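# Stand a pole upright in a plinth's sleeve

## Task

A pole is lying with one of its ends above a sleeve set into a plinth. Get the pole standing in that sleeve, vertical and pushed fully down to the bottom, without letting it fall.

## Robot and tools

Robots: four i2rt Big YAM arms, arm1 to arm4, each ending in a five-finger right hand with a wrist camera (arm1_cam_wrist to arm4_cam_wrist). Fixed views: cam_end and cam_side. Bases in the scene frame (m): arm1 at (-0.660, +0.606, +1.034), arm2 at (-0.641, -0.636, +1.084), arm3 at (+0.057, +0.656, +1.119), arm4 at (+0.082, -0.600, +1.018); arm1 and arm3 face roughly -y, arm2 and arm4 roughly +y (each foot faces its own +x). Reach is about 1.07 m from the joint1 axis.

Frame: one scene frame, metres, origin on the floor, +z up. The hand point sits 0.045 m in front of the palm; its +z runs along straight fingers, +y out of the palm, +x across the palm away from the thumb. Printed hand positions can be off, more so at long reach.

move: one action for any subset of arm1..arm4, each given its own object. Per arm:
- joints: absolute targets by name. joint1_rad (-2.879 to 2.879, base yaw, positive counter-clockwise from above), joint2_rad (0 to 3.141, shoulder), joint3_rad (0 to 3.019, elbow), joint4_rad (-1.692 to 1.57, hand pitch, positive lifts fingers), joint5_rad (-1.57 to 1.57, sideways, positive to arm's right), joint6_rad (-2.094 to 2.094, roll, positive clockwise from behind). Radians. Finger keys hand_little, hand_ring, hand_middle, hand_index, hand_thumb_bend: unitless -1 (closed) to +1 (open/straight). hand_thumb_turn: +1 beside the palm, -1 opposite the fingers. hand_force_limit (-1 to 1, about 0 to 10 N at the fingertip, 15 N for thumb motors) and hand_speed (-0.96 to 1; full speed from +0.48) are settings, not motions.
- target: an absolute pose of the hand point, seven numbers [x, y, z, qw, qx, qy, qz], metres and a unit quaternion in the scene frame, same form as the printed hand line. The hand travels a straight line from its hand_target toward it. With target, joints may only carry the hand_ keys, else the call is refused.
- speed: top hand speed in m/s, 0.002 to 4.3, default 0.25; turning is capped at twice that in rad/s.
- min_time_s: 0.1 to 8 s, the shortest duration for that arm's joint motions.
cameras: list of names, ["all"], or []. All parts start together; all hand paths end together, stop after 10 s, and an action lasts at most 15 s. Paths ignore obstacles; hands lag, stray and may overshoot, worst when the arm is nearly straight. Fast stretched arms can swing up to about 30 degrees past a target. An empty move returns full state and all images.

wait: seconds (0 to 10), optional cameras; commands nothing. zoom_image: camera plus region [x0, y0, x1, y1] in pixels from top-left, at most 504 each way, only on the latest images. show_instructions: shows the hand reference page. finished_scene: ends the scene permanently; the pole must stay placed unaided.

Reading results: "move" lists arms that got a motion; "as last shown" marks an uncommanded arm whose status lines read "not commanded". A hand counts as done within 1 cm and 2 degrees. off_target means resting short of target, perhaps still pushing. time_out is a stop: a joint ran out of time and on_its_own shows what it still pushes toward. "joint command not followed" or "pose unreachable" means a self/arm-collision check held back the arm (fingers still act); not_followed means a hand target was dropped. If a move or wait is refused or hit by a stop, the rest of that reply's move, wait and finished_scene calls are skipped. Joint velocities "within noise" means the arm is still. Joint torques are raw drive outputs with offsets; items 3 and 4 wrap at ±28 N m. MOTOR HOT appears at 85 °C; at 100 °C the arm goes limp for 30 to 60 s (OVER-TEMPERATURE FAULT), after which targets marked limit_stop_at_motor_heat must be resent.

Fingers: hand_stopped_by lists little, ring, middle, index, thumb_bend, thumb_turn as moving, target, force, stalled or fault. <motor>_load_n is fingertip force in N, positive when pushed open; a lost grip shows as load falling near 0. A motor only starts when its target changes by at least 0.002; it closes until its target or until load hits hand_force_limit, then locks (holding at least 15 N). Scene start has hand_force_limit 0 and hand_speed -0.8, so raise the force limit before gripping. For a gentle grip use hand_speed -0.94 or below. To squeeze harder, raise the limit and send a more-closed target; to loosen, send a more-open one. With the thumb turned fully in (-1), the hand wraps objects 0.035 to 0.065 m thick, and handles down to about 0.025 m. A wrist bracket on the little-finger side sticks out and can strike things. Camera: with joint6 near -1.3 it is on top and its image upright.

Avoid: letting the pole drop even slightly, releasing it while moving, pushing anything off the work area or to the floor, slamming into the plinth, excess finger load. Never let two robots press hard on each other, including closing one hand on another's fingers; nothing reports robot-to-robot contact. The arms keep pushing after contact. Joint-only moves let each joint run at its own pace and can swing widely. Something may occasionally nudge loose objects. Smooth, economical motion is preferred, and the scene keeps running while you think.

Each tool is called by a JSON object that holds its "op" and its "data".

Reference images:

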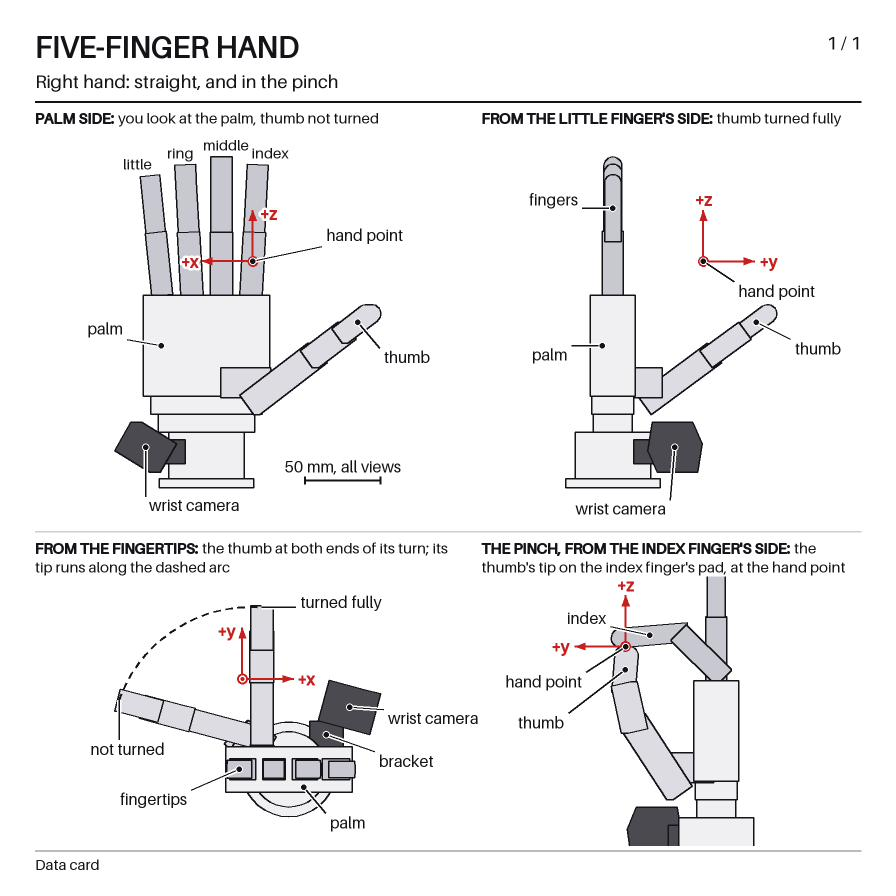

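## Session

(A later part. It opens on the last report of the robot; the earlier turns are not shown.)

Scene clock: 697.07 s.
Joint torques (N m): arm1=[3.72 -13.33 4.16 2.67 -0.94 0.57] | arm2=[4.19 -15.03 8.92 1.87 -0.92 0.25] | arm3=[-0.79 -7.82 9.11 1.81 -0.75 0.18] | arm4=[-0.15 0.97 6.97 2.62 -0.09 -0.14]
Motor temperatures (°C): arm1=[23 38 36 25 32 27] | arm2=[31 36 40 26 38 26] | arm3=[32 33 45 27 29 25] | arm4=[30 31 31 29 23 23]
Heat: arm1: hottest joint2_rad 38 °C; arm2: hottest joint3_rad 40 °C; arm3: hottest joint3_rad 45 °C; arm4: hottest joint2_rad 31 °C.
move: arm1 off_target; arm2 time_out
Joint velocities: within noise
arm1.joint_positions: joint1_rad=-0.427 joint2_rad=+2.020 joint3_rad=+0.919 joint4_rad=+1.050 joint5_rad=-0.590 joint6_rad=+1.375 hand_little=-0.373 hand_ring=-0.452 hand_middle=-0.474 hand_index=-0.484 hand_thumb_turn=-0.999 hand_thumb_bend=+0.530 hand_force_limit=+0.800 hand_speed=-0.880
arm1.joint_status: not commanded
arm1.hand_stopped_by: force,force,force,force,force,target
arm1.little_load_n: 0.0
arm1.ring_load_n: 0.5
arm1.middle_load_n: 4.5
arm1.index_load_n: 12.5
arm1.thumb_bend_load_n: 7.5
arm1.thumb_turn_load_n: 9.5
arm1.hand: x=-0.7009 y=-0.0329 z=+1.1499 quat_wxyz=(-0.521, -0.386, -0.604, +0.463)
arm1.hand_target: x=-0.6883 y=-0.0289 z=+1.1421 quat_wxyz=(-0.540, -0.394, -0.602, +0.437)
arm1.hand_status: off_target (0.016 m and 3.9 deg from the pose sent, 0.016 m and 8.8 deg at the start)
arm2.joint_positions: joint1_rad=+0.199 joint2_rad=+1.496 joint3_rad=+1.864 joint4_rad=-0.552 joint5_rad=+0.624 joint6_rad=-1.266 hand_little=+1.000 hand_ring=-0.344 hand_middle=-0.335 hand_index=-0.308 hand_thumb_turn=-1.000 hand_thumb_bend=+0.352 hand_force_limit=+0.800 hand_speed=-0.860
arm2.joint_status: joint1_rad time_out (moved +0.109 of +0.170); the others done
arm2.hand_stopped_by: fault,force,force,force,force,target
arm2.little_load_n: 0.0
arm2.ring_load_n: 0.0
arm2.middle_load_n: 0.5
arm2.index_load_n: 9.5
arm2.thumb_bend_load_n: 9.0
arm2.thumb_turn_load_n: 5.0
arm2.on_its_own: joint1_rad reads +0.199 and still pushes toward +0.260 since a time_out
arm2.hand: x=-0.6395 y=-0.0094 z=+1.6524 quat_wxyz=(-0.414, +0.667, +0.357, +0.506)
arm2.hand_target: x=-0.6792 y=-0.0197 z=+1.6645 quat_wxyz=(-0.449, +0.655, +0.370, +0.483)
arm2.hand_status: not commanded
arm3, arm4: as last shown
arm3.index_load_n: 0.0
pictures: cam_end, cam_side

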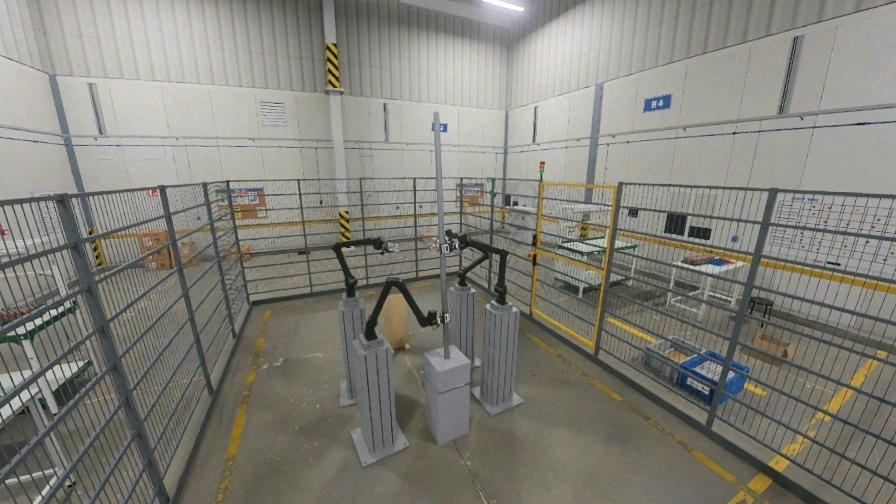

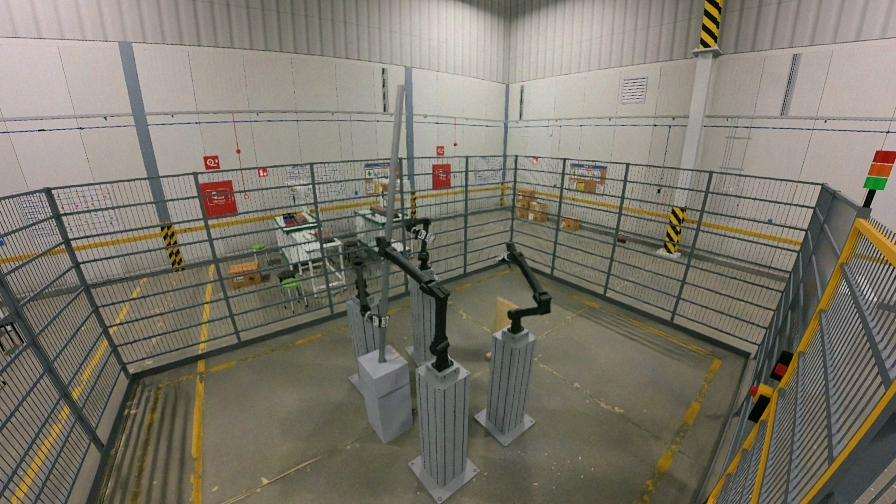

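{"op": "move", "data": {"arm1": {"target": [-0.717, -0.029, 1.149, 0.562, 0.4083, 0.5819, -0.4228], "speed": 0.02}, "arm2": {"joints": {"joint1_rad": 0.34, "joint2_rad": 1.46, "joint3_rad": 1.865, "joint4_rad": -0.56, "joint5_rad": 0.62, "joint6_rad": -1.30}, "min_time_s": 4}, "cameras": ["cam_side","cam_end"]}}

{"op": "zoom_image", "data": {"camera": "cam_side", "region": [368, 346, 398, 370]}}

{"op": "zoom_image", "data": {"camera": "cam_end", "region": [432, 344, 462, 368]}}

Scene clock: 706.97 s.
Joint torques (N m): arm1=[2.78 -13.92 3.63 3.38 -0.86 0.69] | arm2=[2.9 -14.97 8.83 1.88 -0.77 0.12] | arm3=[-0.91 -7.82 9.1 1.84 -0.74 0.18] | arm4=[-0.15 0.79 6.95 2.61 -0.09 -0.13]
Motor temperatures (°C): arm1=[23 38 35 25 32 28] | arm2=[31 36 39 26 36 26] | arm3=[32 32 44 27 29 25] | arm4=[30 31 31 29 23 23]
Heat: arm1: hottest joint2_rad 38 °C; arm2: hottest joint3_rad 39 °C; arm3: hottest joint3_rad 44 °C; arm4: hottest joint2_rad 31 °C.
move: arm1 off_target; arm2 time_out
Joint velocities: within noise
arm1.joint_positions: joint1_rad=-0.470 joint2_rad=+2.042 joint3_rad=+0.956 joint4_rad=+1.050 joint5_rad=-0.647 joint6_rad=+1.440 hand_little=-0.373 hand_ring=-0.452 hand_middle=-0.474 hand_index=-0.484 hand_thumb_turn=-0.999 hand_thumb_bend=+0.530 hand_force_limit=+0.800 hand_speed=-0.880
arm1.joint_status: not commanded
arm1.hand_stopped_by: force,force,force,force,force,target
arm1.little_load_n: 0.0
arm1.ring_load_n: 0.0
arm1.middle_load_n: 4.5
arm1.index_load_n: 14.0
arm1.thumb_bend_load_n: 7.0
arm1.thumb_turn_load_n: 9.5
arm1.hand: x=-0.7241 y=-0.0359 z=+1.1546 quat_wxyz=(-0.541, -0.397, -0.591, +0.448)
arm1.hand_target: x=-0.7172 y=-0.0291 z=+1.1491 quat_wxyz=(-0.561, -0.409, -0.583, +0.423)
arm1.hand_status: off_target (0.011 m and 4.1 deg from the pose sent, 0.017 m and 7.5 deg at the start)
arm2.joint_positions: joint1_rad=+0.291 joint2_rad=+1.489 joint3_rad=+1.864 joint4_rad=-0.552 joint5_rad=+0.639 joint6_rad=-1.317 hand_little=+1.000 hand_ring=-0.344 hand_middle=-0.335 hand_index=-0.308 hand_thumb_turn=-1.000 hand_thumb_bend=+0.352 hand_force_limit=+0.800 hand_speed=-0.860
arm2.joint_status: joint1_rad time_out (moved +0.092 of +0.141); the others done
arm2.hand_stopped_by: fault,force,force,force,force,target
arm2.little_load_n: 0.0
arm2.ring_load_n: 0.0
arm2.middle_load_n: 0.5
arm2.index_load_n: 11.5
arm2.thumb_bend_load_n: 10.0
arm2.thumb_turn_load_n: 6.5
arm2.on_its_own: joint1_rad reads +0.291 and still pushes toward +0.340 since a time_out
arm2.hand: x=-0.6915 y=-0.0164 z=+1.6593 quat_wxyz=(-0.423, +0.641, +0.397, +0.503)
arm2.hand_target: x=-0.7209 y=-0.0305 z=+1.6735 quat_wxyz=(-0.452, +0.629, +0.407, +0.485)
arm2.hand_status: not commanded
arm3, arm4: as last shown
arm3.little_load_n: 0.5
arm3.ring_load_n: -0.5
arm3.thumb_turn_load_n: 0.0
arm4.thumb_turn_load_n: 0.5
pictures: cam_end, cam_side

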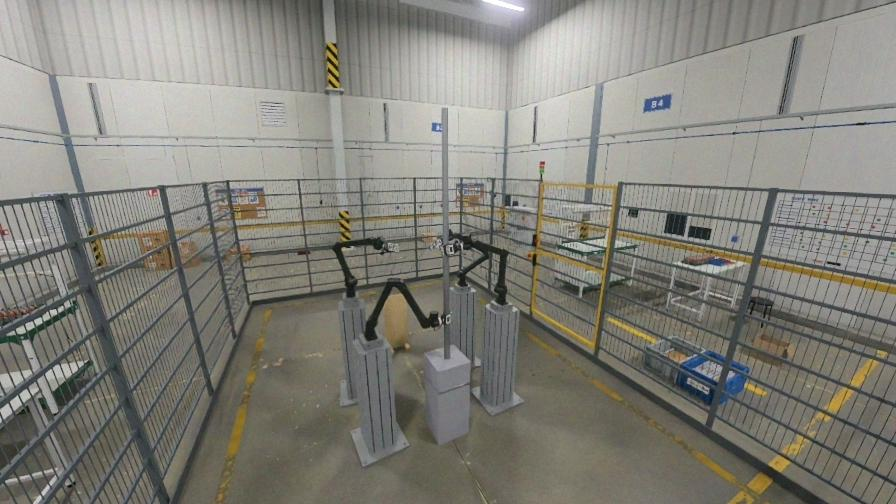

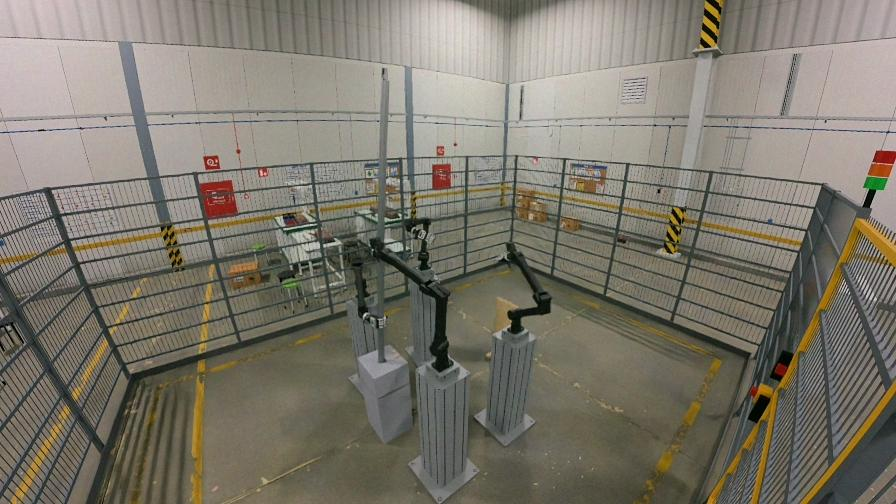

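Scaled by 16.800.

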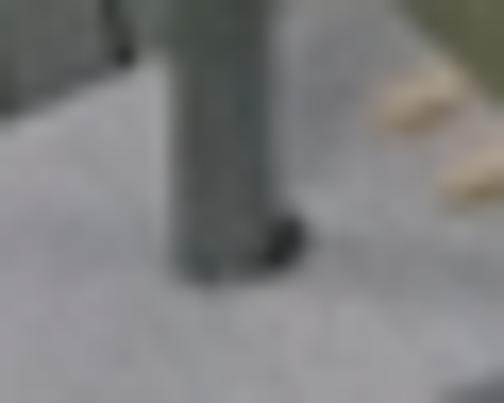

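Scaled by 16.800.

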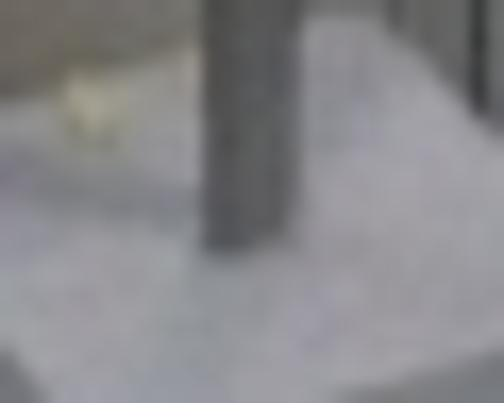

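{"op": "move", "data": {"arm1": {"target": [-0.713, -0.031, 1.155, 0.562, 0.4083, 0.5819, -0.4228], "speed": 0.02}, "arm2": {"joints": {"joint1_rad": 0.405, "joint2_rad": 1.47, "joint3_rad": 1.91, "joint4_rad": -0.57, "joint5_rad": 0.64, "joint6_rad": -1.36}, "min_time_s": 4}, "cameras": ["cam_side","cam_end"]}}

{"op": "zoom_image", "data": {"camera": "cam_side", "region": [368, 346, 398, 370]}}

{"op": "zoom_image", "data": {"camera": "cam_end", "region": [432, 344, 462, 368]}}

Scene clock: 718.23 s.
Joint torques (N m): arm1=[4.25 -15.27 3.19 2.74 -1.44 0.45] | arm2=[3.84 -14.56 12.21 1.42 -0.98 -0.06] | arm3=[-0.91 -7.77 9.1 1.83 -0.74 0.17] | arm4=[0.03 0.91 7.01 2.61 -0.09 -0.16]
Motor temperatures (°C): arm1=[23 38 35 25 32 28] | arm2=[30 35 39 26 35 26] | arm3=[32 32 44 27 29 25] | arm4=[30 31 31 29 23 23]
Heat: arm1: hottest joint2_rad 38 °C; arm2: hottest joint3_rad 39 °C; arm3: hottest joint3_rad 44 °C; arm4: hottest joint2_rad 31 °C.
move: arm1 off_target; arm2 time_out
Joint velocities: within noise
arm1.joint_positions: joint1_rad=-0.480 joint2_rad=+2.046 joint3_rad=+0.963 joint4_rad=+1.050 joint5_rad=-0.624 joint6_rad=+1.473 hand_little=-0.373 hand_ring=-0.452 hand_middle=-0.474 hand_index=-0.484 hand_thumb_turn=-0.999 hand_thumb_bend=+0.530 hand_force_limit=+0.800 hand_speed=-0.880
arm1.joint_status: not commanded
arm1.hand_stopped_by: force,force,force,force,force,target
arm1.little_load_n: 0.0
arm1.ring_load_n: 0.0
arm1.middle_load_n: 4.0
arm1.index_load_n: 13.0
arm1.thumb_bend_load_n: 7.0
arm1.thumb_turn_load_n: 9.0
arm1.hand: x=-0.7364 y=-0.0398 z=+1.1568 quat_wxyz=(-0.541, -0.416, -0.578, +0.449)
arm1.hand_target: x=-0.7137 y=-0.0312 z=+1.1550 quat_wxyz=(-0.561, -0.409, -0.583, +0.423)
arm1.hand_status: off_target (0.025 m and 4.0 deg from the pose sent, 0.012 m and 4.1 deg at the start)
arm2.joint_positions: joint1_rad=+0.348 joint2_rad=+1.489 joint3_rad=+1.865 joint4_rad=-0.552 joint5_rad=+0.665 joint6_rad=-1.348 hand_little=+1.000 hand_ring=-0.344 hand_middle=-0.335 hand_index=-0.308 hand_thumb_turn=-1.000 hand_thumb_bend=+0.352 hand_force_limit=+0.800 hand_speed=-0.860
arm2.joint_status: joint1_rad time_out (moved +0.057 of +0.114); the others done
arm2.hand_stopped_by: fault,force,force,force,force,target
arm2.little_load_n: 0.0
arm2.ring_load_n: 0.0
arm2.middle_load_n: 0.0
arm2.index_load_n: 13.0
arm2.thumb_bend_load_n: 11.0
arm2.thumb_turn_load_n: 7.0
arm2.on_its_own: joint1_rad reads +0.348 and still pushes toward +0.405 since a time_out
arm2.hand: x=-0.7211 y=-0.0227 z=+1.6618 quat_wxyz=(-0.423, +0.627, +0.418, +0.504)
arm2.hand_target: x=-0.7543 y=-0.0385 z=+1.6937 quat_wxyz=(-0.457, +0.603, +0.432, +0.491)
arm2.hand_status: not commanded
arm3, arm4: as last shown
arm3.little_load_n: 0.0
arm3.ring_load_n: 0.0
pictures: cam_end, cam_side

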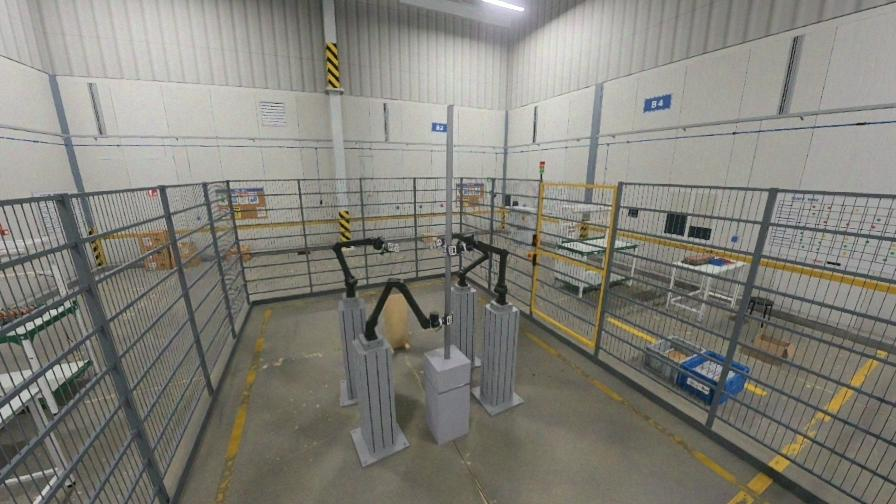

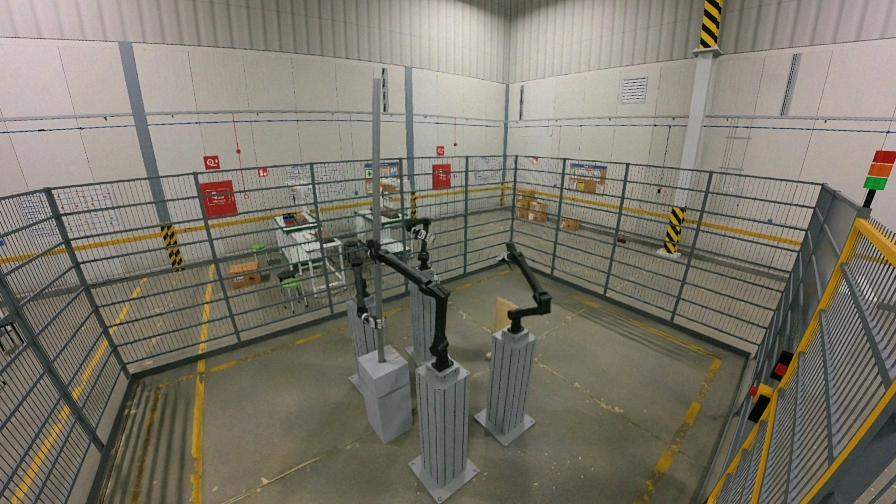

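Scaled by 16.800.

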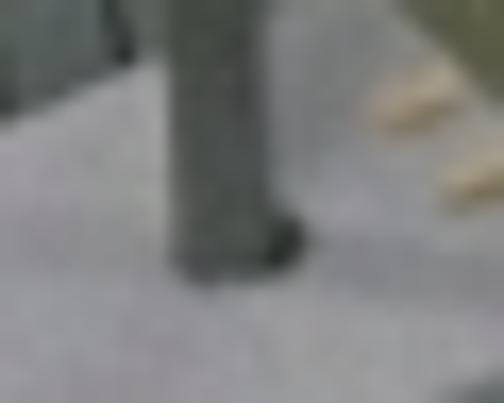

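Scaled by 16.800.

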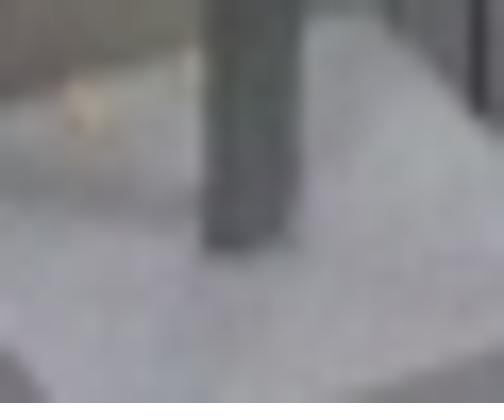

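{"op": "move", "data": {"arm1": {"target": [-0.700, -0.034, 1.172, 0.568, 0.413, 0.577, -0.42], "speed": 0.02}, "arm2": {"joints": {"joint1_rad": 0.425, "joint2_rad": 1.53, "joint3_rad": 1.98, "joint4_rad": -0.57, "joint5_rad": 0.68, "joint6_rad": -1.37}, "min_time_s": 4}, "cameras": ["cam_side","cam_end"]}}

{"op": "zoom_image", "data": {"camera": "cam_side", "region": [368, 346, 398, 370]}}

{"op": "zoom_image", "data": {"camera": "cam_end", "region": [432, 344, 462, 368]}}

Scene clock: 731.00 s.
Joint torques (N m): arm1=[6.77 -17.96 3.21 1.89 -1.13 0.52] | arm2=[3.49 -13.27 13.79 2.19 -1.16 -0.13] | arm3=[-0.79 -7.77 9.09 1.83 -0.74 0.18] | arm4=[-0.21 0.67 6.99 2.61 -0.1 -0.13]
Motor temperatures (°C): arm1=[23 37 34 25 32 28] | arm2=[30 35 40 25 34 26] | arm3=[32 32 44 27 29 25] | arm4=[30 31 31 29 23 23]
Heat: arm1: hottest joint2_rad 37 °C; arm2: hottest joint3_rad 40 °C; arm3: hottest joint3_rad 44 °C; arm4: hottest joint2_rad 31 °C.
move: arm1 off_target; arm2 time_out
Joint velocities: within noise
arm1.joint_positions: joint1_rad=-0.485 joint2_rad=+2.040 joint3_rad=+0.955 joint4_rad=+1.050 joint5_rad=-0.605 joint6_rad=+1.485 hand_little=-0.373 hand_ring=-0.452 hand_middle=-0.474 hand_index=-0.484 hand_thumb_turn=-0.999 hand_thumb_bend=+0.530 hand_force_limit=+0.800 hand_speed=-0.880
arm1.joint_status: not commanded
arm1.hand_stopped_by: force,force,force,force,force,target
arm1.little_load_n: 0.0
arm1.ring_load_n: 0.0
arm1.middle_load_n: 4.5
arm1.index_load_n: 10.0
arm1.thumb_bend_load_n: 8.5
arm1.thumb_turn_load_n: 5.0
arm1.hand: x=-0.7420 y=-0.0394 z=+1.1577 quat_wxyz=(-0.538, -0.427, -0.571, +0.451)
arm1.hand_target: x=-0.7015 y=-0.0337 z=+1.1711 quat_wxyz=(-0.567, -0.413, -0.577, +0.419)
arm1.hand_status: off_target (0.045 m and 5.2 deg from the pose sent, 0.040 m and 4.5 deg at the start)
arm2.joint_positions: joint1_rad=+0.373 joint2_rad=+1.528 joint3_rad=+1.913 joint4_rad=-0.569 joint5_rad=+0.709 joint6_rad=-1.352 hand_little=+1.000 hand_ring=-0.344 hand_middle=-0.335 hand_index=-0.308 hand_thumb_turn=-1.000 hand_thumb_bend=+0.352 hand_force_limit=+0.800 hand_speed=-0.860
arm2.joint_status: joint1_rad time_out (moved +0.026 of +0.077); the others done
arm2.hand_stopped_by: fault,force,force,force,force,target
arm2.little_load_n: 0.0
arm2.ring_load_n: 0.0
arm2.middle_load_n: 0.0
arm2.index_load_n: 12.5
arm2.thumb_bend_load_n: 11.0
arm2.thumb_turn_load_n: 7.0
arm2.on_its_own: joint1_rad reads +0.373 and still pushes toward +0.425 since a time_out
arm2.hand: x=-0.7339 y=-0.0177 z=+1.6638 quat_wxyz=(-0.414, +0.628, +0.416, +0.511)
arm2.hand_target: x=-0.7681 y=-0.0249 z=+1.6981 quat_wxyz=(-0.453, +0.603, +0.426, +0.500)
arm2.hand_status: not commanded
arm3, arm4: as last shown
arm4.thumb_turn_load_n: 0.0
pictures: cam_end, cam_side

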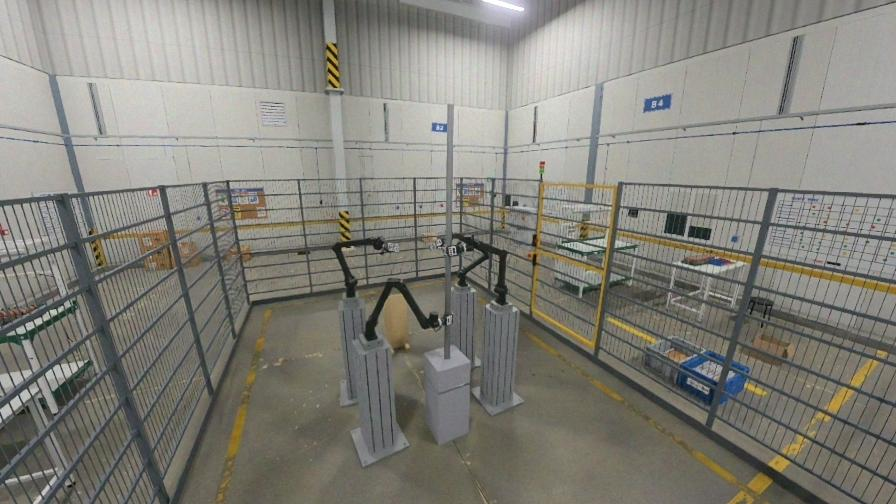

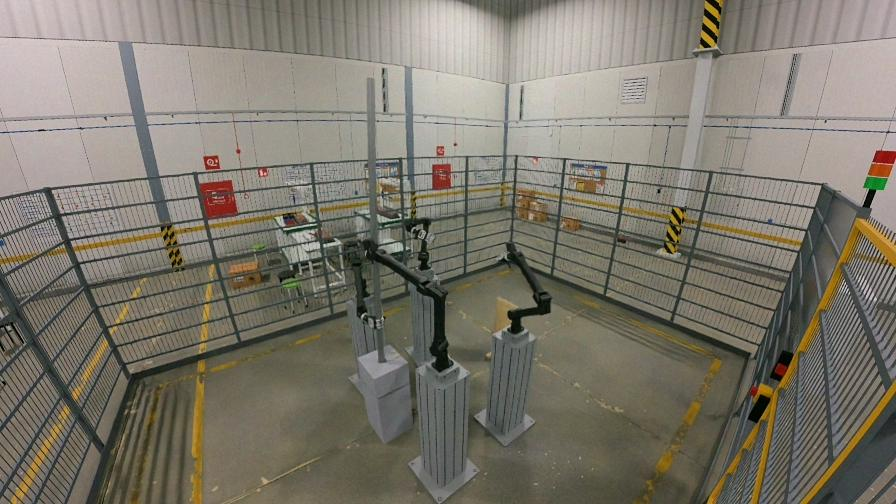

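Scaled by 16.800.

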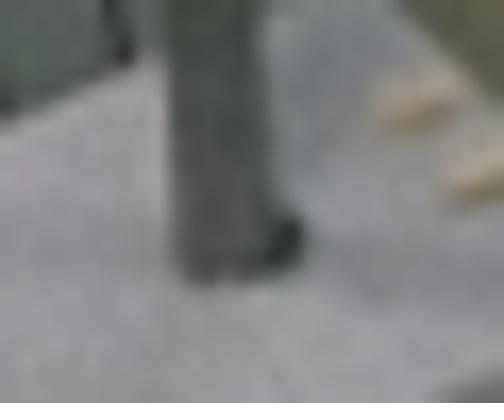

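Scaled by 16.800.

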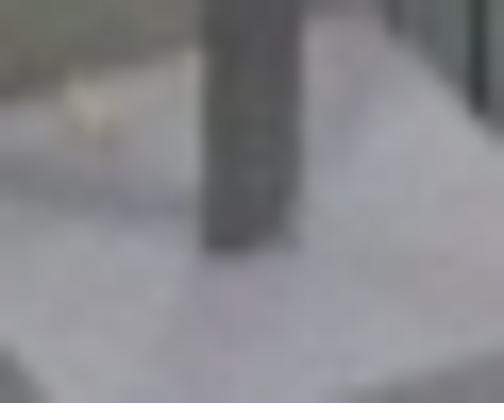

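{"op": "move", "data": {"arm1": {"target": [-0.730, -0.032, 1.187, 0.568, 0.413, 0.577, -0.42], "speed": 0.02}, "arm2": {"joints": {"joint1_rad": 0.405, "joint2_rad": 1.56, "joint3_rad": 2.06, "joint4_rad": -0.59, "joint5_rad": 0.69, "joint6_rad": -1.37}, "min_time_s": 4}, "cameras": ["cam_side","cam_end"]}}

{"op": "zoom_image", "data": {"camera": "cam_side", "region": [368, 346, 398, 370]}}

{"op": "zoom_image", "data": {"camera": "cam_end", "region": [432, 344, 462, 368]}}

Scene clock: 738.07 s.
Joint torques (N m): arm1=[3.78 -19.25 4.53 1.4 -0.93 0.55] | arm2=[1.55 -14.8 14.8 2.26 -0.32 0] | arm3=[-0.79 -7.77 9.09 1.83 -0.74 0.18] | arm4=[-0.15 0.44 6.99 2.58 -0.1 -0.14]
Motor temperatures (°C): arm1=[23 37 34 25 32 28] | arm2=[30 35 41 25 34 26] | arm3=[32 32 44 27 29 24] | arm4=[30 31 31 29 23 23]
Heat: arm1: hottest joint2_rad 37 °C; arm2: hottest joint3_rad 41 °C; arm3: hottest joint3_rad 44 °C; arm4: hottest joint2_rad 31 °C.
move: arm1 off_target; arm2 done
Joint velocities: within noise
arm1.joint_positions: joint1_rad=-0.510 joint2_rad=+2.029 joint3_rad=+0.958 joint4_rad=+1.014 joint5_rad=-0.664 joint6_rad=+1.479 hand_little=-0.373 hand_ring=-0.451 hand_middle=-0.474 hand_index=-0.484 hand_thumb_turn=-1.000 hand_thumb_bend=+0.530 hand_force_limit=+0.800 hand_speed=-0.880
arm1.joint_status: not commanded
arm1.hand_stopped_by: force,force,force,force,force,target
arm1.little_load_n: 0.0
arm1.ring_load_n: 3.5
arm1.middle_load_n: 6.5
arm1.index_load_n: 5.0
arm1.thumb_bend_load_n: 10.5
arm1.thumb_turn_load_n: 0.0
arm1.hand: x=-0.7486 y=-0.0324 z=+1.1586 quat_wxyz=(-0.543, -0.423, -0.580, +0.436)
arm1.hand_target: x=-0.7303 y=-0.0318 z=+1.1862 quat_wxyz=(-0.567, -0.412, -0.577, +0.419)
arm1.hand_status: off_target (0.034 m and 3.6 deg from the pose sent, 0.033 m and 5.2 deg at the start)
arm2.joint_positions: joint1_rad=+0.380 joint2_rad=+1.576 joint3_rad=+1.978 joint4_rad=-0.594 joint5_rad=+0.699 joint6_rad=-1.364 hand_little=+1.000 hand_ring=-0.344 hand_middle=-0.335 hand_index=-0.308 hand_thumb_turn=-1.000 hand_thumb_bend=+0.352 hand_force_limit=+0.800 hand_speed=-0.860
arm2.joint_status: all done
arm2.hand_stopped_by: fault,force,force,force,force,target
arm2.little_load_n: 0.0
arm2.ring_load_n: 0.0
arm2.middle_load_n: 0.0
arm2.index_load_n: 12.5
arm2.thumb_bend_load_n: 11.0
arm2.thumb_turn_load_n: 7.0
arm2.hand: x=-0.7459 y=-0.0034 z=+1.6656 quat_wxyz=(-0.412, +0.623, +0.428, +0.509)
arm2.hand_target: x=-0.7566 y=-0.0192 z=+1.7189 quat_wxyz=(-0.457, +0.606, +0.407, +0.508)
arm2.hand_status: not commanded
arm3, arm4: as last shown
arm3.middle_load_n: -0.5
arm3.thumb_turn_load_n: -0.5
pictures: cam_end, cam_side

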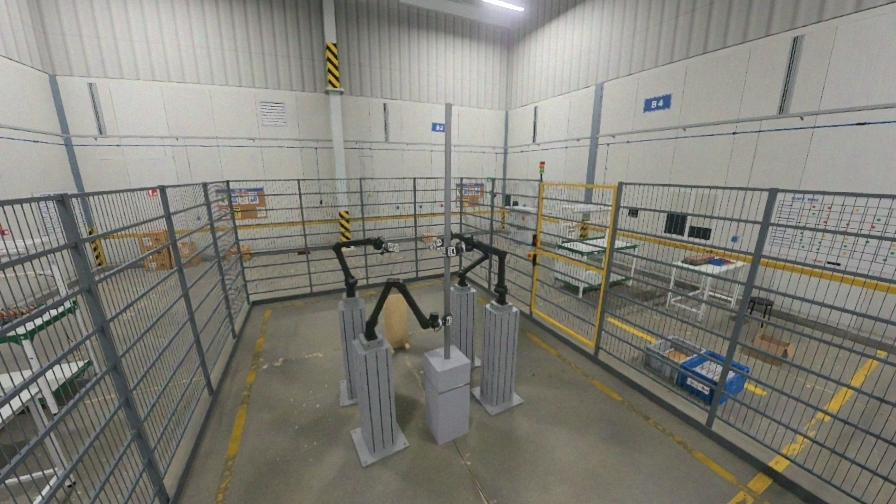

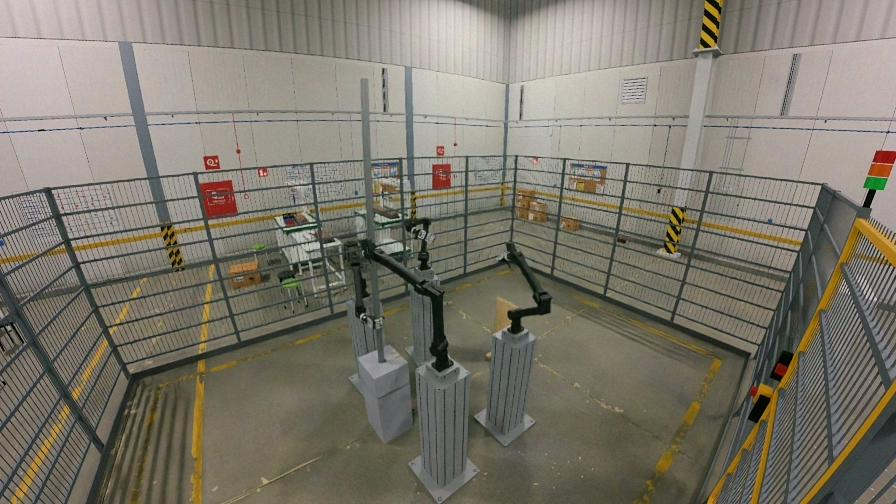

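Scaled by 16.800.

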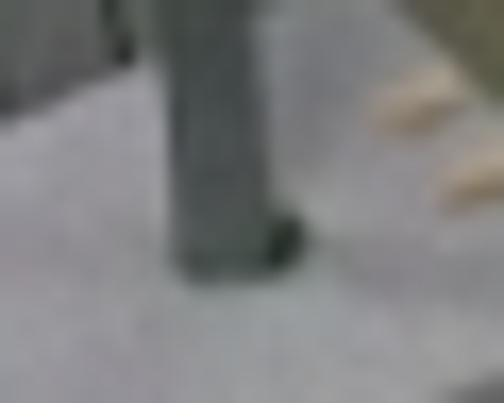

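Scaled by 16.800.

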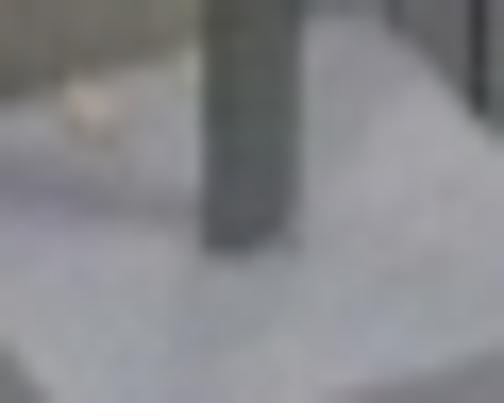

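{"op": "move", "data": {"arm1": {"target": [-0.700, -0.030, 1.190, 0.568, 0.413, 0.577, -0.42], "speed": 0.02}, "arm2": {"joints": {"joint1_rad": 0.41, "joint2_rad": 1.555, "joint3_rad": 2.06, "joint4_rad": -0.59, "joint5_rad": 0.69, "joint6_rad": -1.37}, "min_time_s": 3}, "cameras": ["cam_side","cam_end"]}}

{"op": "zoom_image", "data": {"camera": "cam_side", "region": [368, 346, 398, 370]}}

{"op": "zoom_image", "data": {"camera": "cam_end", "region": [432, 344, 462, 368]}}

Scene clock: 742.97 s.
Joint torques (N m): arm1=[7.65 -19.78 3.4 2.09 -0.94 0.61] | arm2=[2.14 -15.44 14.79 2.32 -0.94 -0.1] | arm3=[-0.91 -7.82 9.1 1.83 -0.74 0.17] | arm4=[-0.15 0.91 6.99 2.56 -0.1 -0.13]
Motor temperatures (°C): arm1=[23 37 34 25 32 28] | arm2=[30 35 42 25 34 26] | arm3=[32 32 44 27 29 24] | arm4=[30 31 31 29 23 23]
Heat: arm1: hottest joint2_rad 37 °C; arm2: hottest joint3_rad 42 °C; arm3: hottest joint3_rad 44 °C; arm4: hottest joint2_rad 31 °C.
move: arm1 off_target; arm2 done
Joint velocities: within noise
arm1.joint_positions: joint1_rad=-0.496 joint2_rad=+2.018 joint3_rad=+0.940 joint4_rad=+1.014 joint5_rad=-0.613 joint6_rad=+1.474 hand_little=-0.373 hand_ring=-0.451 hand_middle=-0.474 hand_index=-0.484 hand_thumb_turn=-1.000 hand_thumb_bend=+0.530 hand_force_limit=+0.800 hand_speed=-0.880
arm1.joint_status: not commanded
arm1.hand_stopped_by: force,force,force,force,force,target
arm1.little_load_n: 0.0
arm1.ring_load_n: 4.5
arm1.middle_load_n: 6.5
arm1.index_load_n: 4.0
arm1.thumb_bend_load_n: 11.0
arm1.thumb_turn_load_n: 0.0
arm1.hand: x=-0.7461 y=-0.0339 z=+1.1584 quat_wxyz=(-0.532, -0.433, -0.575, +0.445)
arm1.hand_target: x=-0.7018 y=-0.0295 z=+1.1881 quat_wxyz=(-0.567, -0.412, -0.577, +0.419)
arm1.hand_status: off_target (0.056 m and 5.5 deg from the pose sent, 0.058 m and 3.6 deg at the start)
arm2.joint_positions: joint1_rad=+0.377 joint2_rad=+1.576 joint3_rad=+1.978 joint4_rad=-0.595 joint5_rad=+0.714 joint6_rad=-1.357 hand_little=+1.000 hand_ring=-0.344 hand_middle=-0.335 hand_index=-0.308 hand_thumb_turn=-1.000 hand_thumb_bend=+0.352 hand_force_limit=+0.800 hand_speed=-0.860
arm2.joint_status: all done
arm2.hand_stopped_by: fault,force,force,force,force,target
arm2.little_load_n: 0.0
arm2.ring_load_n: 0.0
arm2.middle_load_n: 0.0
arm2.index_load_n: 12.5
arm2.thumb_bend_load_n: 11.0
arm2.thumb_turn_load_n: 7.5
arm2.hand: x=-0.7416 y=-0.0047 z=+1.6655 quat_wxyz=(-0.409, +0.627, +0.421, +0.512)
arm2.hand_target: x=-0.7585 y=-0.0222 z=+1.7220 quat_wxyz=(-0.460, +0.604, +0.407, +0.508)
arm2.hand_status: not commanded
arm3, arm4: as last shown
arm3.middle_load_n: 0.0
arm3.thumb_turn_load_n: 0.0
arm4.middle_load_n: -0.5
pictures: cam_end, cam_side

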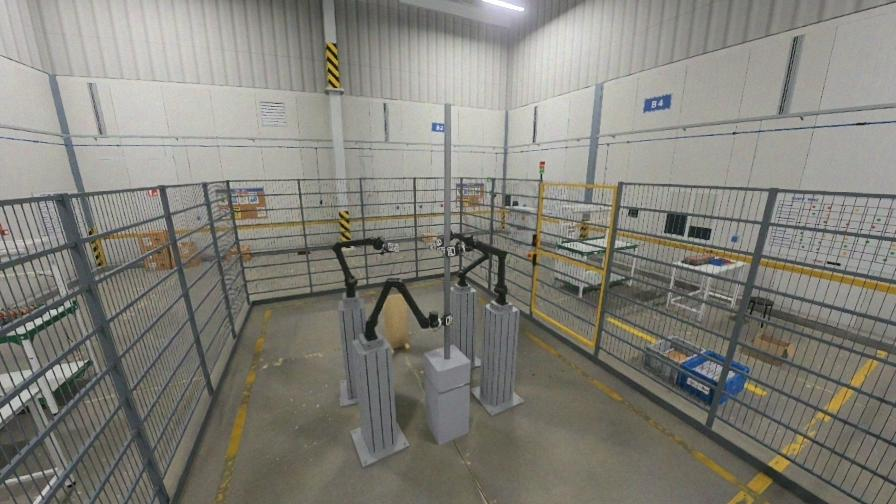

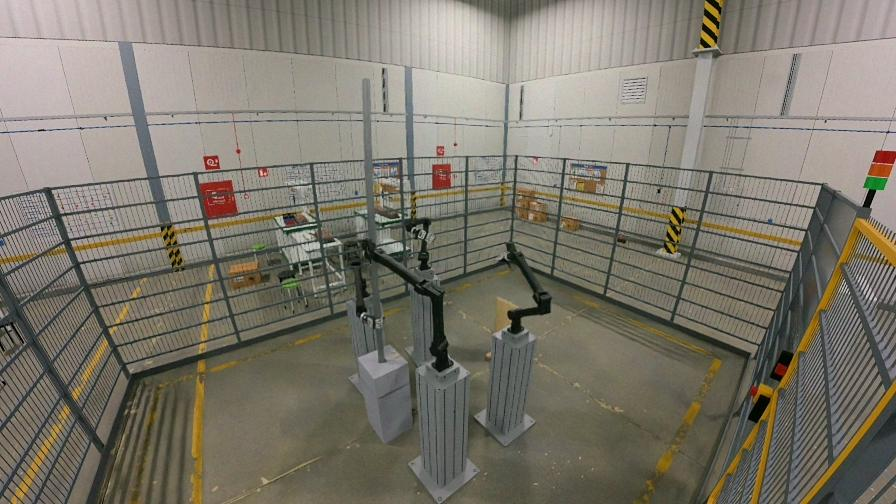

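Scaled by 16.800.

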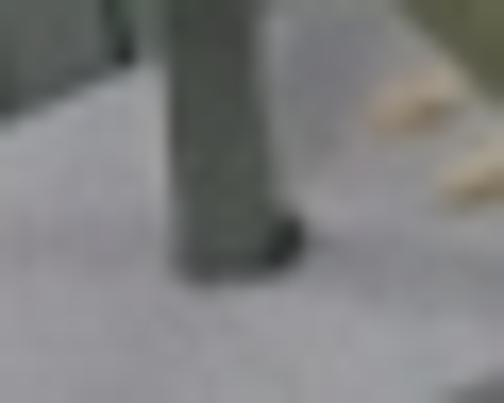

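Scaled by 16.800.

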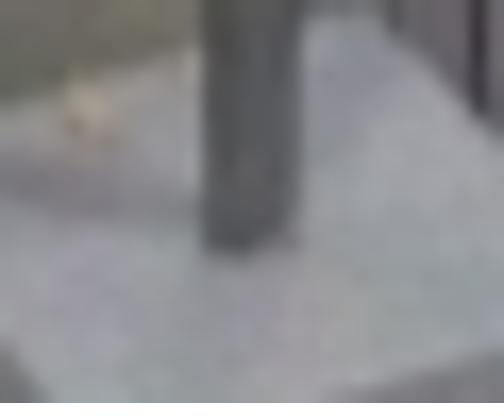

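{"op": "move", "data": {"cameras": ["arm1_cam_wrist","arm3_cam_wrist","arm4_cam_wrist"]}}

Scene clock: 743.47 s.
Joint torques (N m): arm1=[7.94 -19.08 3.33 2.09 -0.93 0.6] | arm2=[1.67 -15.68 14.71 2.28 -0.96 -0.12] | arm3=[-0.91 -7.77 9.1 1.83 -0.75 0.18] | arm4=[-0.03 0.79 6.9 2.63 -0.1 -0.15]
Motor temperatures (°C): arm1=[23 37 34 25 32 28] | arm2=[30 35 42 25 34 26] | arm3=[32 32 44 27 29 24] | arm4=[30 31 31 29 23 23]
Heat: arm1: hottest joint2_rad 37 °C; arm2: hottest joint3_rad 42 °C; arm3: hottest joint3_rad 44 °C; arm4: hottest joint2_rad 31 °C.
Joint velocities: within noise
arm1.joint_positions: joint1_rad=-0.496 joint2_rad=+2.018 joint3_rad=+0.940 joint4_rad=+1.014 joint5_rad=-0.613 joint6_rad=+1.474 hand_little=-0.373 hand_ring=-0.451 hand_middle=-0.474 hand_index=-0.484 hand_thumb_turn=-1.000 hand_thumb_bend=+0.530 hand_force_limit=+0.800 hand_speed=-0.880
arm1.joint_status: not commanded
arm1.hand_stopped_by: force,force,force,force,force,target
arm1.little_load_n: 0.0
arm1.ring_load_n: 4.5
arm1.middle_load_n: 6.5
arm1.index_load_n: 4.0
arm1.thumb_bend_load_n: 11.0
arm1.thumb_turn_load_n: 0.0
arm1.hand: x=-0.7461 y=-0.0339 z=+1.1584 quat_wxyz=(-0.532, -0.433, -0.575, +0.445) (m; scene frame)
arm1.hand_target: x=-0.7018 y=-0.0295 z=+1.1881 quat_wxyz=(-0.567, -0.412, -0.577, +0.419) (m; scene frame)
arm1.hand_status: off_target (0.056 m and 5.5 deg from the pose sent, 0.058 m and 3.6 deg at the start)
arm2.joint_positions: joint1_rad=+0.377 joint2_rad=+1.576 joint3_rad=+1.978 joint4_rad=-0.595 joint5_rad=+0.714 joint6_rad=-1.357 hand_little=+1.000 hand_ring=-0.344 hand_middle=-0.335 hand_index=-0.308 hand_thumb_turn=-1.000 hand_thumb_bend=+0.352 hand_force_limit=+0.800 hand_speed=-0.860
arm2.joint_status: all done
arm2.hand_stopped_by: fault,force,force,force,force,target
arm2.little_load_n: 0.0
arm2.ring_load_n: 0.0
arm2.middle_load_n: 0.0
arm2.index_load_n: 12.0
arm2.thumb_bend_load_n: 11.5
arm2.thumb_turn_load_n: 7.0
arm2.hand: x=-0.7416 y=-0.0047 z=+1.6655 quat_wxyz=(-0.409, +0.627, +0.421, +0.512) (m; scene frame)
arm2.hand_target: x=-0.7585 y=-0.0222 z=+1.7220 quat_wxyz=(-0.460, +0.604, +0.407, +0.508) (m; scene frame)
arm2.hand_status: not commanded
arm3.joint_positions: joint1_rad=-0.746 joint2_rad=+1.151 joint3_rad=+1.389 joint4_rad=-0.916 joint5_rad=-1.183 joint6_rad=+0.387 hand_little=+1.000 hand_ring=+1.000 hand_middle=+1.000 hand_index=+1.000 hand_thumb_turn=-1.000 hand_thumb_bend=+1.000 hand_force_limit=+0.400 hand_speed=-0.750
arm3.joint_status: not commanded
arm3.hand_stopped_by: target,target,target,target,target,target
arm3.little_load_n: 0.0
arm3.ring_load_n: 0.0
arm3.middle_load_n: 0.0
arm3.index_load_n: 0.0
arm3.thumb_bend_load_n: -0.5
arm3.thumb_turn_load_n: -0.5
arm3.hand: x=-0.0797 y=+0.2770 z=+1.6160 quat_wxyz=(-0.403, -0.243, -0.748, +0.468) (m; scene frame)
arm3.hand_target: x=-0.0800 y=+0.2800 z=+1.6200 quat_wxyz=(-0.401, -0.243, -0.745, +0.474) (m; scene frame)
arm3.hand_status: not commanded
arm4.joint_positions: joint1_rad=-0.251 joint2_rad=+0.589 joint3_rad=+1.126 joint4_rad=-0.930 joint5_rad=+0.104 joint6_rad=-0.755 hand_little=+1.000 hand_ring=+1.000 hand_middle=+1.000 hand_index=+1.000 hand_thumb_turn=-1.000 hand_thumb_bend=+1.000 hand_force_limit=+0.700 hand_speed=-0.750
arm4.joint_status: not commanded
arm4.hand_stopped_by: target,target,target,target,target,target
arm4.little_load_n: 0.0
arm4.ring_load_n: 0.0
arm4.middle_load_n: 0.0
arm4.index_load_n: 0.0
arm4.thumb_bend_load_n: 0.0
arm4.thumb_turn_load_n: 0.0
arm4.hand: x=+0.1953 y=-0.3218 z=+1.4457 quat_wxyz=(-0.462, +0.814, +0.180, +0.301) (m; scene frame)
arm4.hand_target: x=+0.1999 y=-0.3201 z=+1.4500 quat_wxyz=(-0.467, +0.809, +0.179, +0.311) (m; scene frame)
arm4.hand_status: not commanded
pictures: arm1_cam_wrist, arm3_cam_wrist, arm4_cam_wrist

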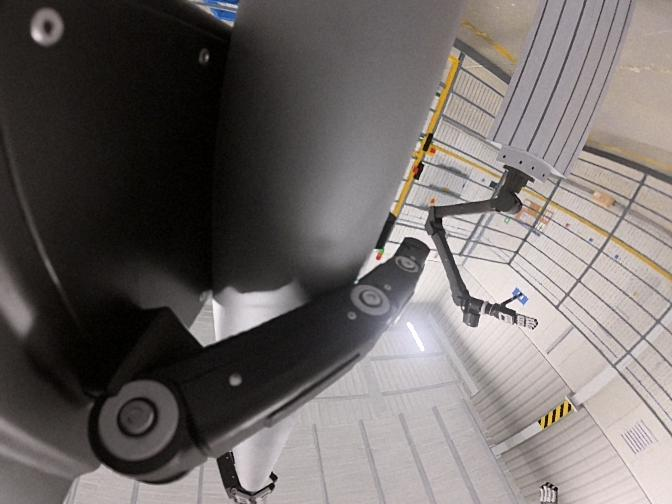

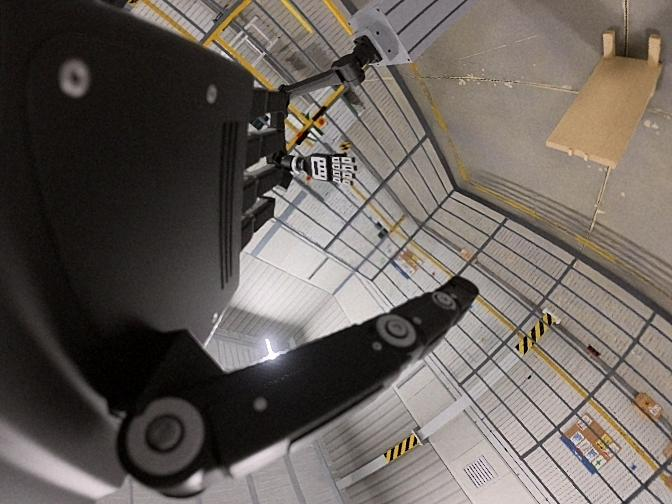

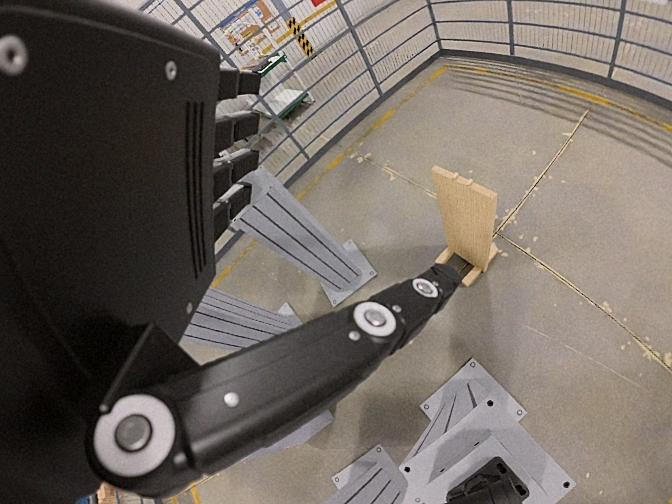

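{"op": "move", "data": {"arm4": {"target": [-0.40, -0.25, 1.12, 0.5527, -0.124, -0.8196, -0.0837], "speed": 0.3, "joints": {"hand_thumb_bend": 0.2, "hand_speed": -0.3}}, "cameras": ["arm4_cam_wrist","cam_side"]}}

Scene clock: 750.67 s.
Joint torques (N m): arm1=[7.65 -19.55 3.45 2.09 -0.94 0.66] | arm2=[1.79 -15.21 14.91 2.21 -0.95 -0.14] | arm3=[-0.85 -7.82 9.1 1.83 -0.75 0.17] | arm4=[1.61 -8.53 8.91 2.18 -0.24 -0.14]
Motor temperatures (°C): arm1=[23 38 34 24 31 28] | arm2=[30 35 44 25 33 26] | arm3=[32 32 44 27 29 24] | arm4=[30 31 31 29 23 23]
Heat: arm1: hottest joint2_rad 38 °C; arm2: hottest joint3_rad 44 °C; arm3: hottest joint3_rad 44 °C; arm4: hottest joint2_rad 31 °C.
move: arm4 off_target
Joint velocities: within noise
arm1, arm2, arm3: as last shown
arm1.middle_load_n: 7.0
arm2.index_load_n: 12.5
arm2.thumb_turn_load_n: 7.5
arm3.thumb_bend_load_n: 0.0
arm3.thumb_turn_load_n: 0.0
arm4.joint_positions: joint1_rad=+0.946 joint2_rad=+1.547 joint3_rad=+0.701 joint4_rad=+0.394 joint5_rad=-0.282 joint6_rad=-1.688 hand_little=+1.000 hand_ring=+1.000 hand_middle=+1.000 hand_index=+1.000 hand_thumb_turn=-1.000 hand_thumb_bend=+0.200 hand_force_limit=+0.700 hand_speed=-0.300
arm4.joint_status: all done
arm4.hand_stopped_by: target,target,target,target,target,target
arm4.little_load_n: 0.0
arm4.ring_load_n: 0.0
arm4.middle_load_n: 0.0
arm4.index_load_n: 0.0
arm4.thumb_bend_load_n: 0.0
arm4.thumb_turn_load_n: 0.5
arm4.hand: x=-0.3790 y=-0.2586 z=+1.0991 quat_wxyz=(-0.534, +0.141, +0.830, +0.075)
arm4.hand_target: x=-0.3986 y=-0.2510 z=+1.1206 quat_wxyz=(-0.553, +0.124, +0.820, +0.084)
arm4.hand_status: off_target (0.031 m and 3.2 deg from the pose sent, 0.682 m and 116.1 deg at the start)

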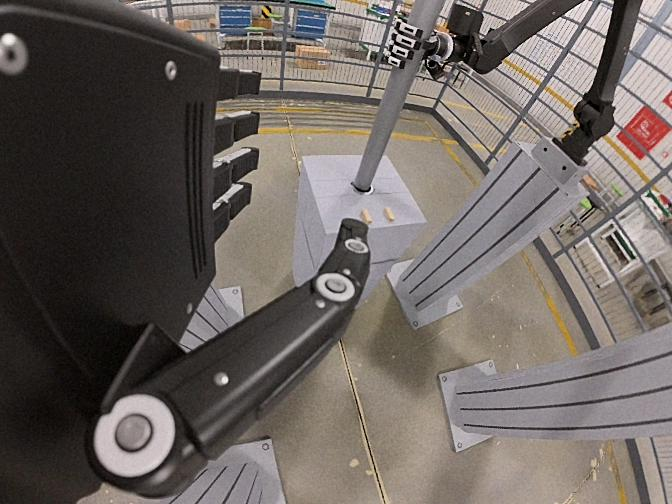

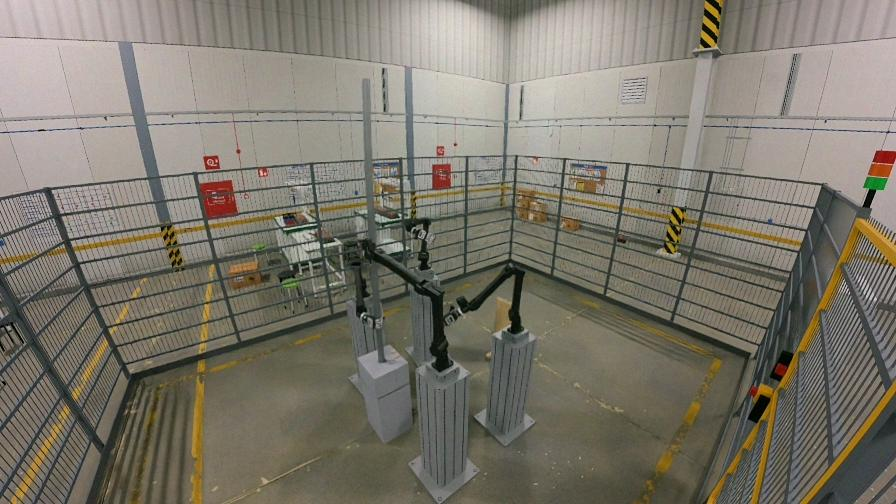

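Excellent view. Zoom.

{"op": "zoom_image", "data": {"camera": "arm4_cam_wrist", "region": [340, 165, 390, 215]}}

Scaled by 10.080 from the camera's image (finer frame: 960x720).

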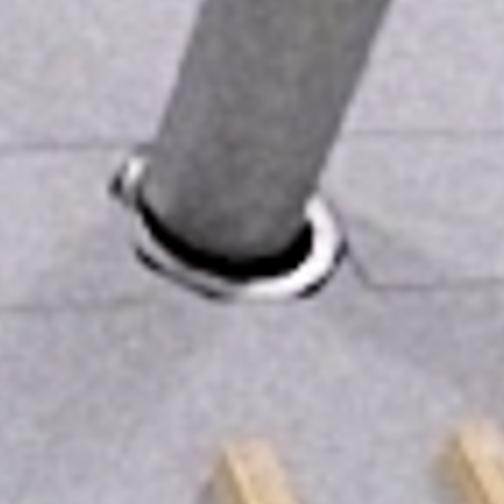

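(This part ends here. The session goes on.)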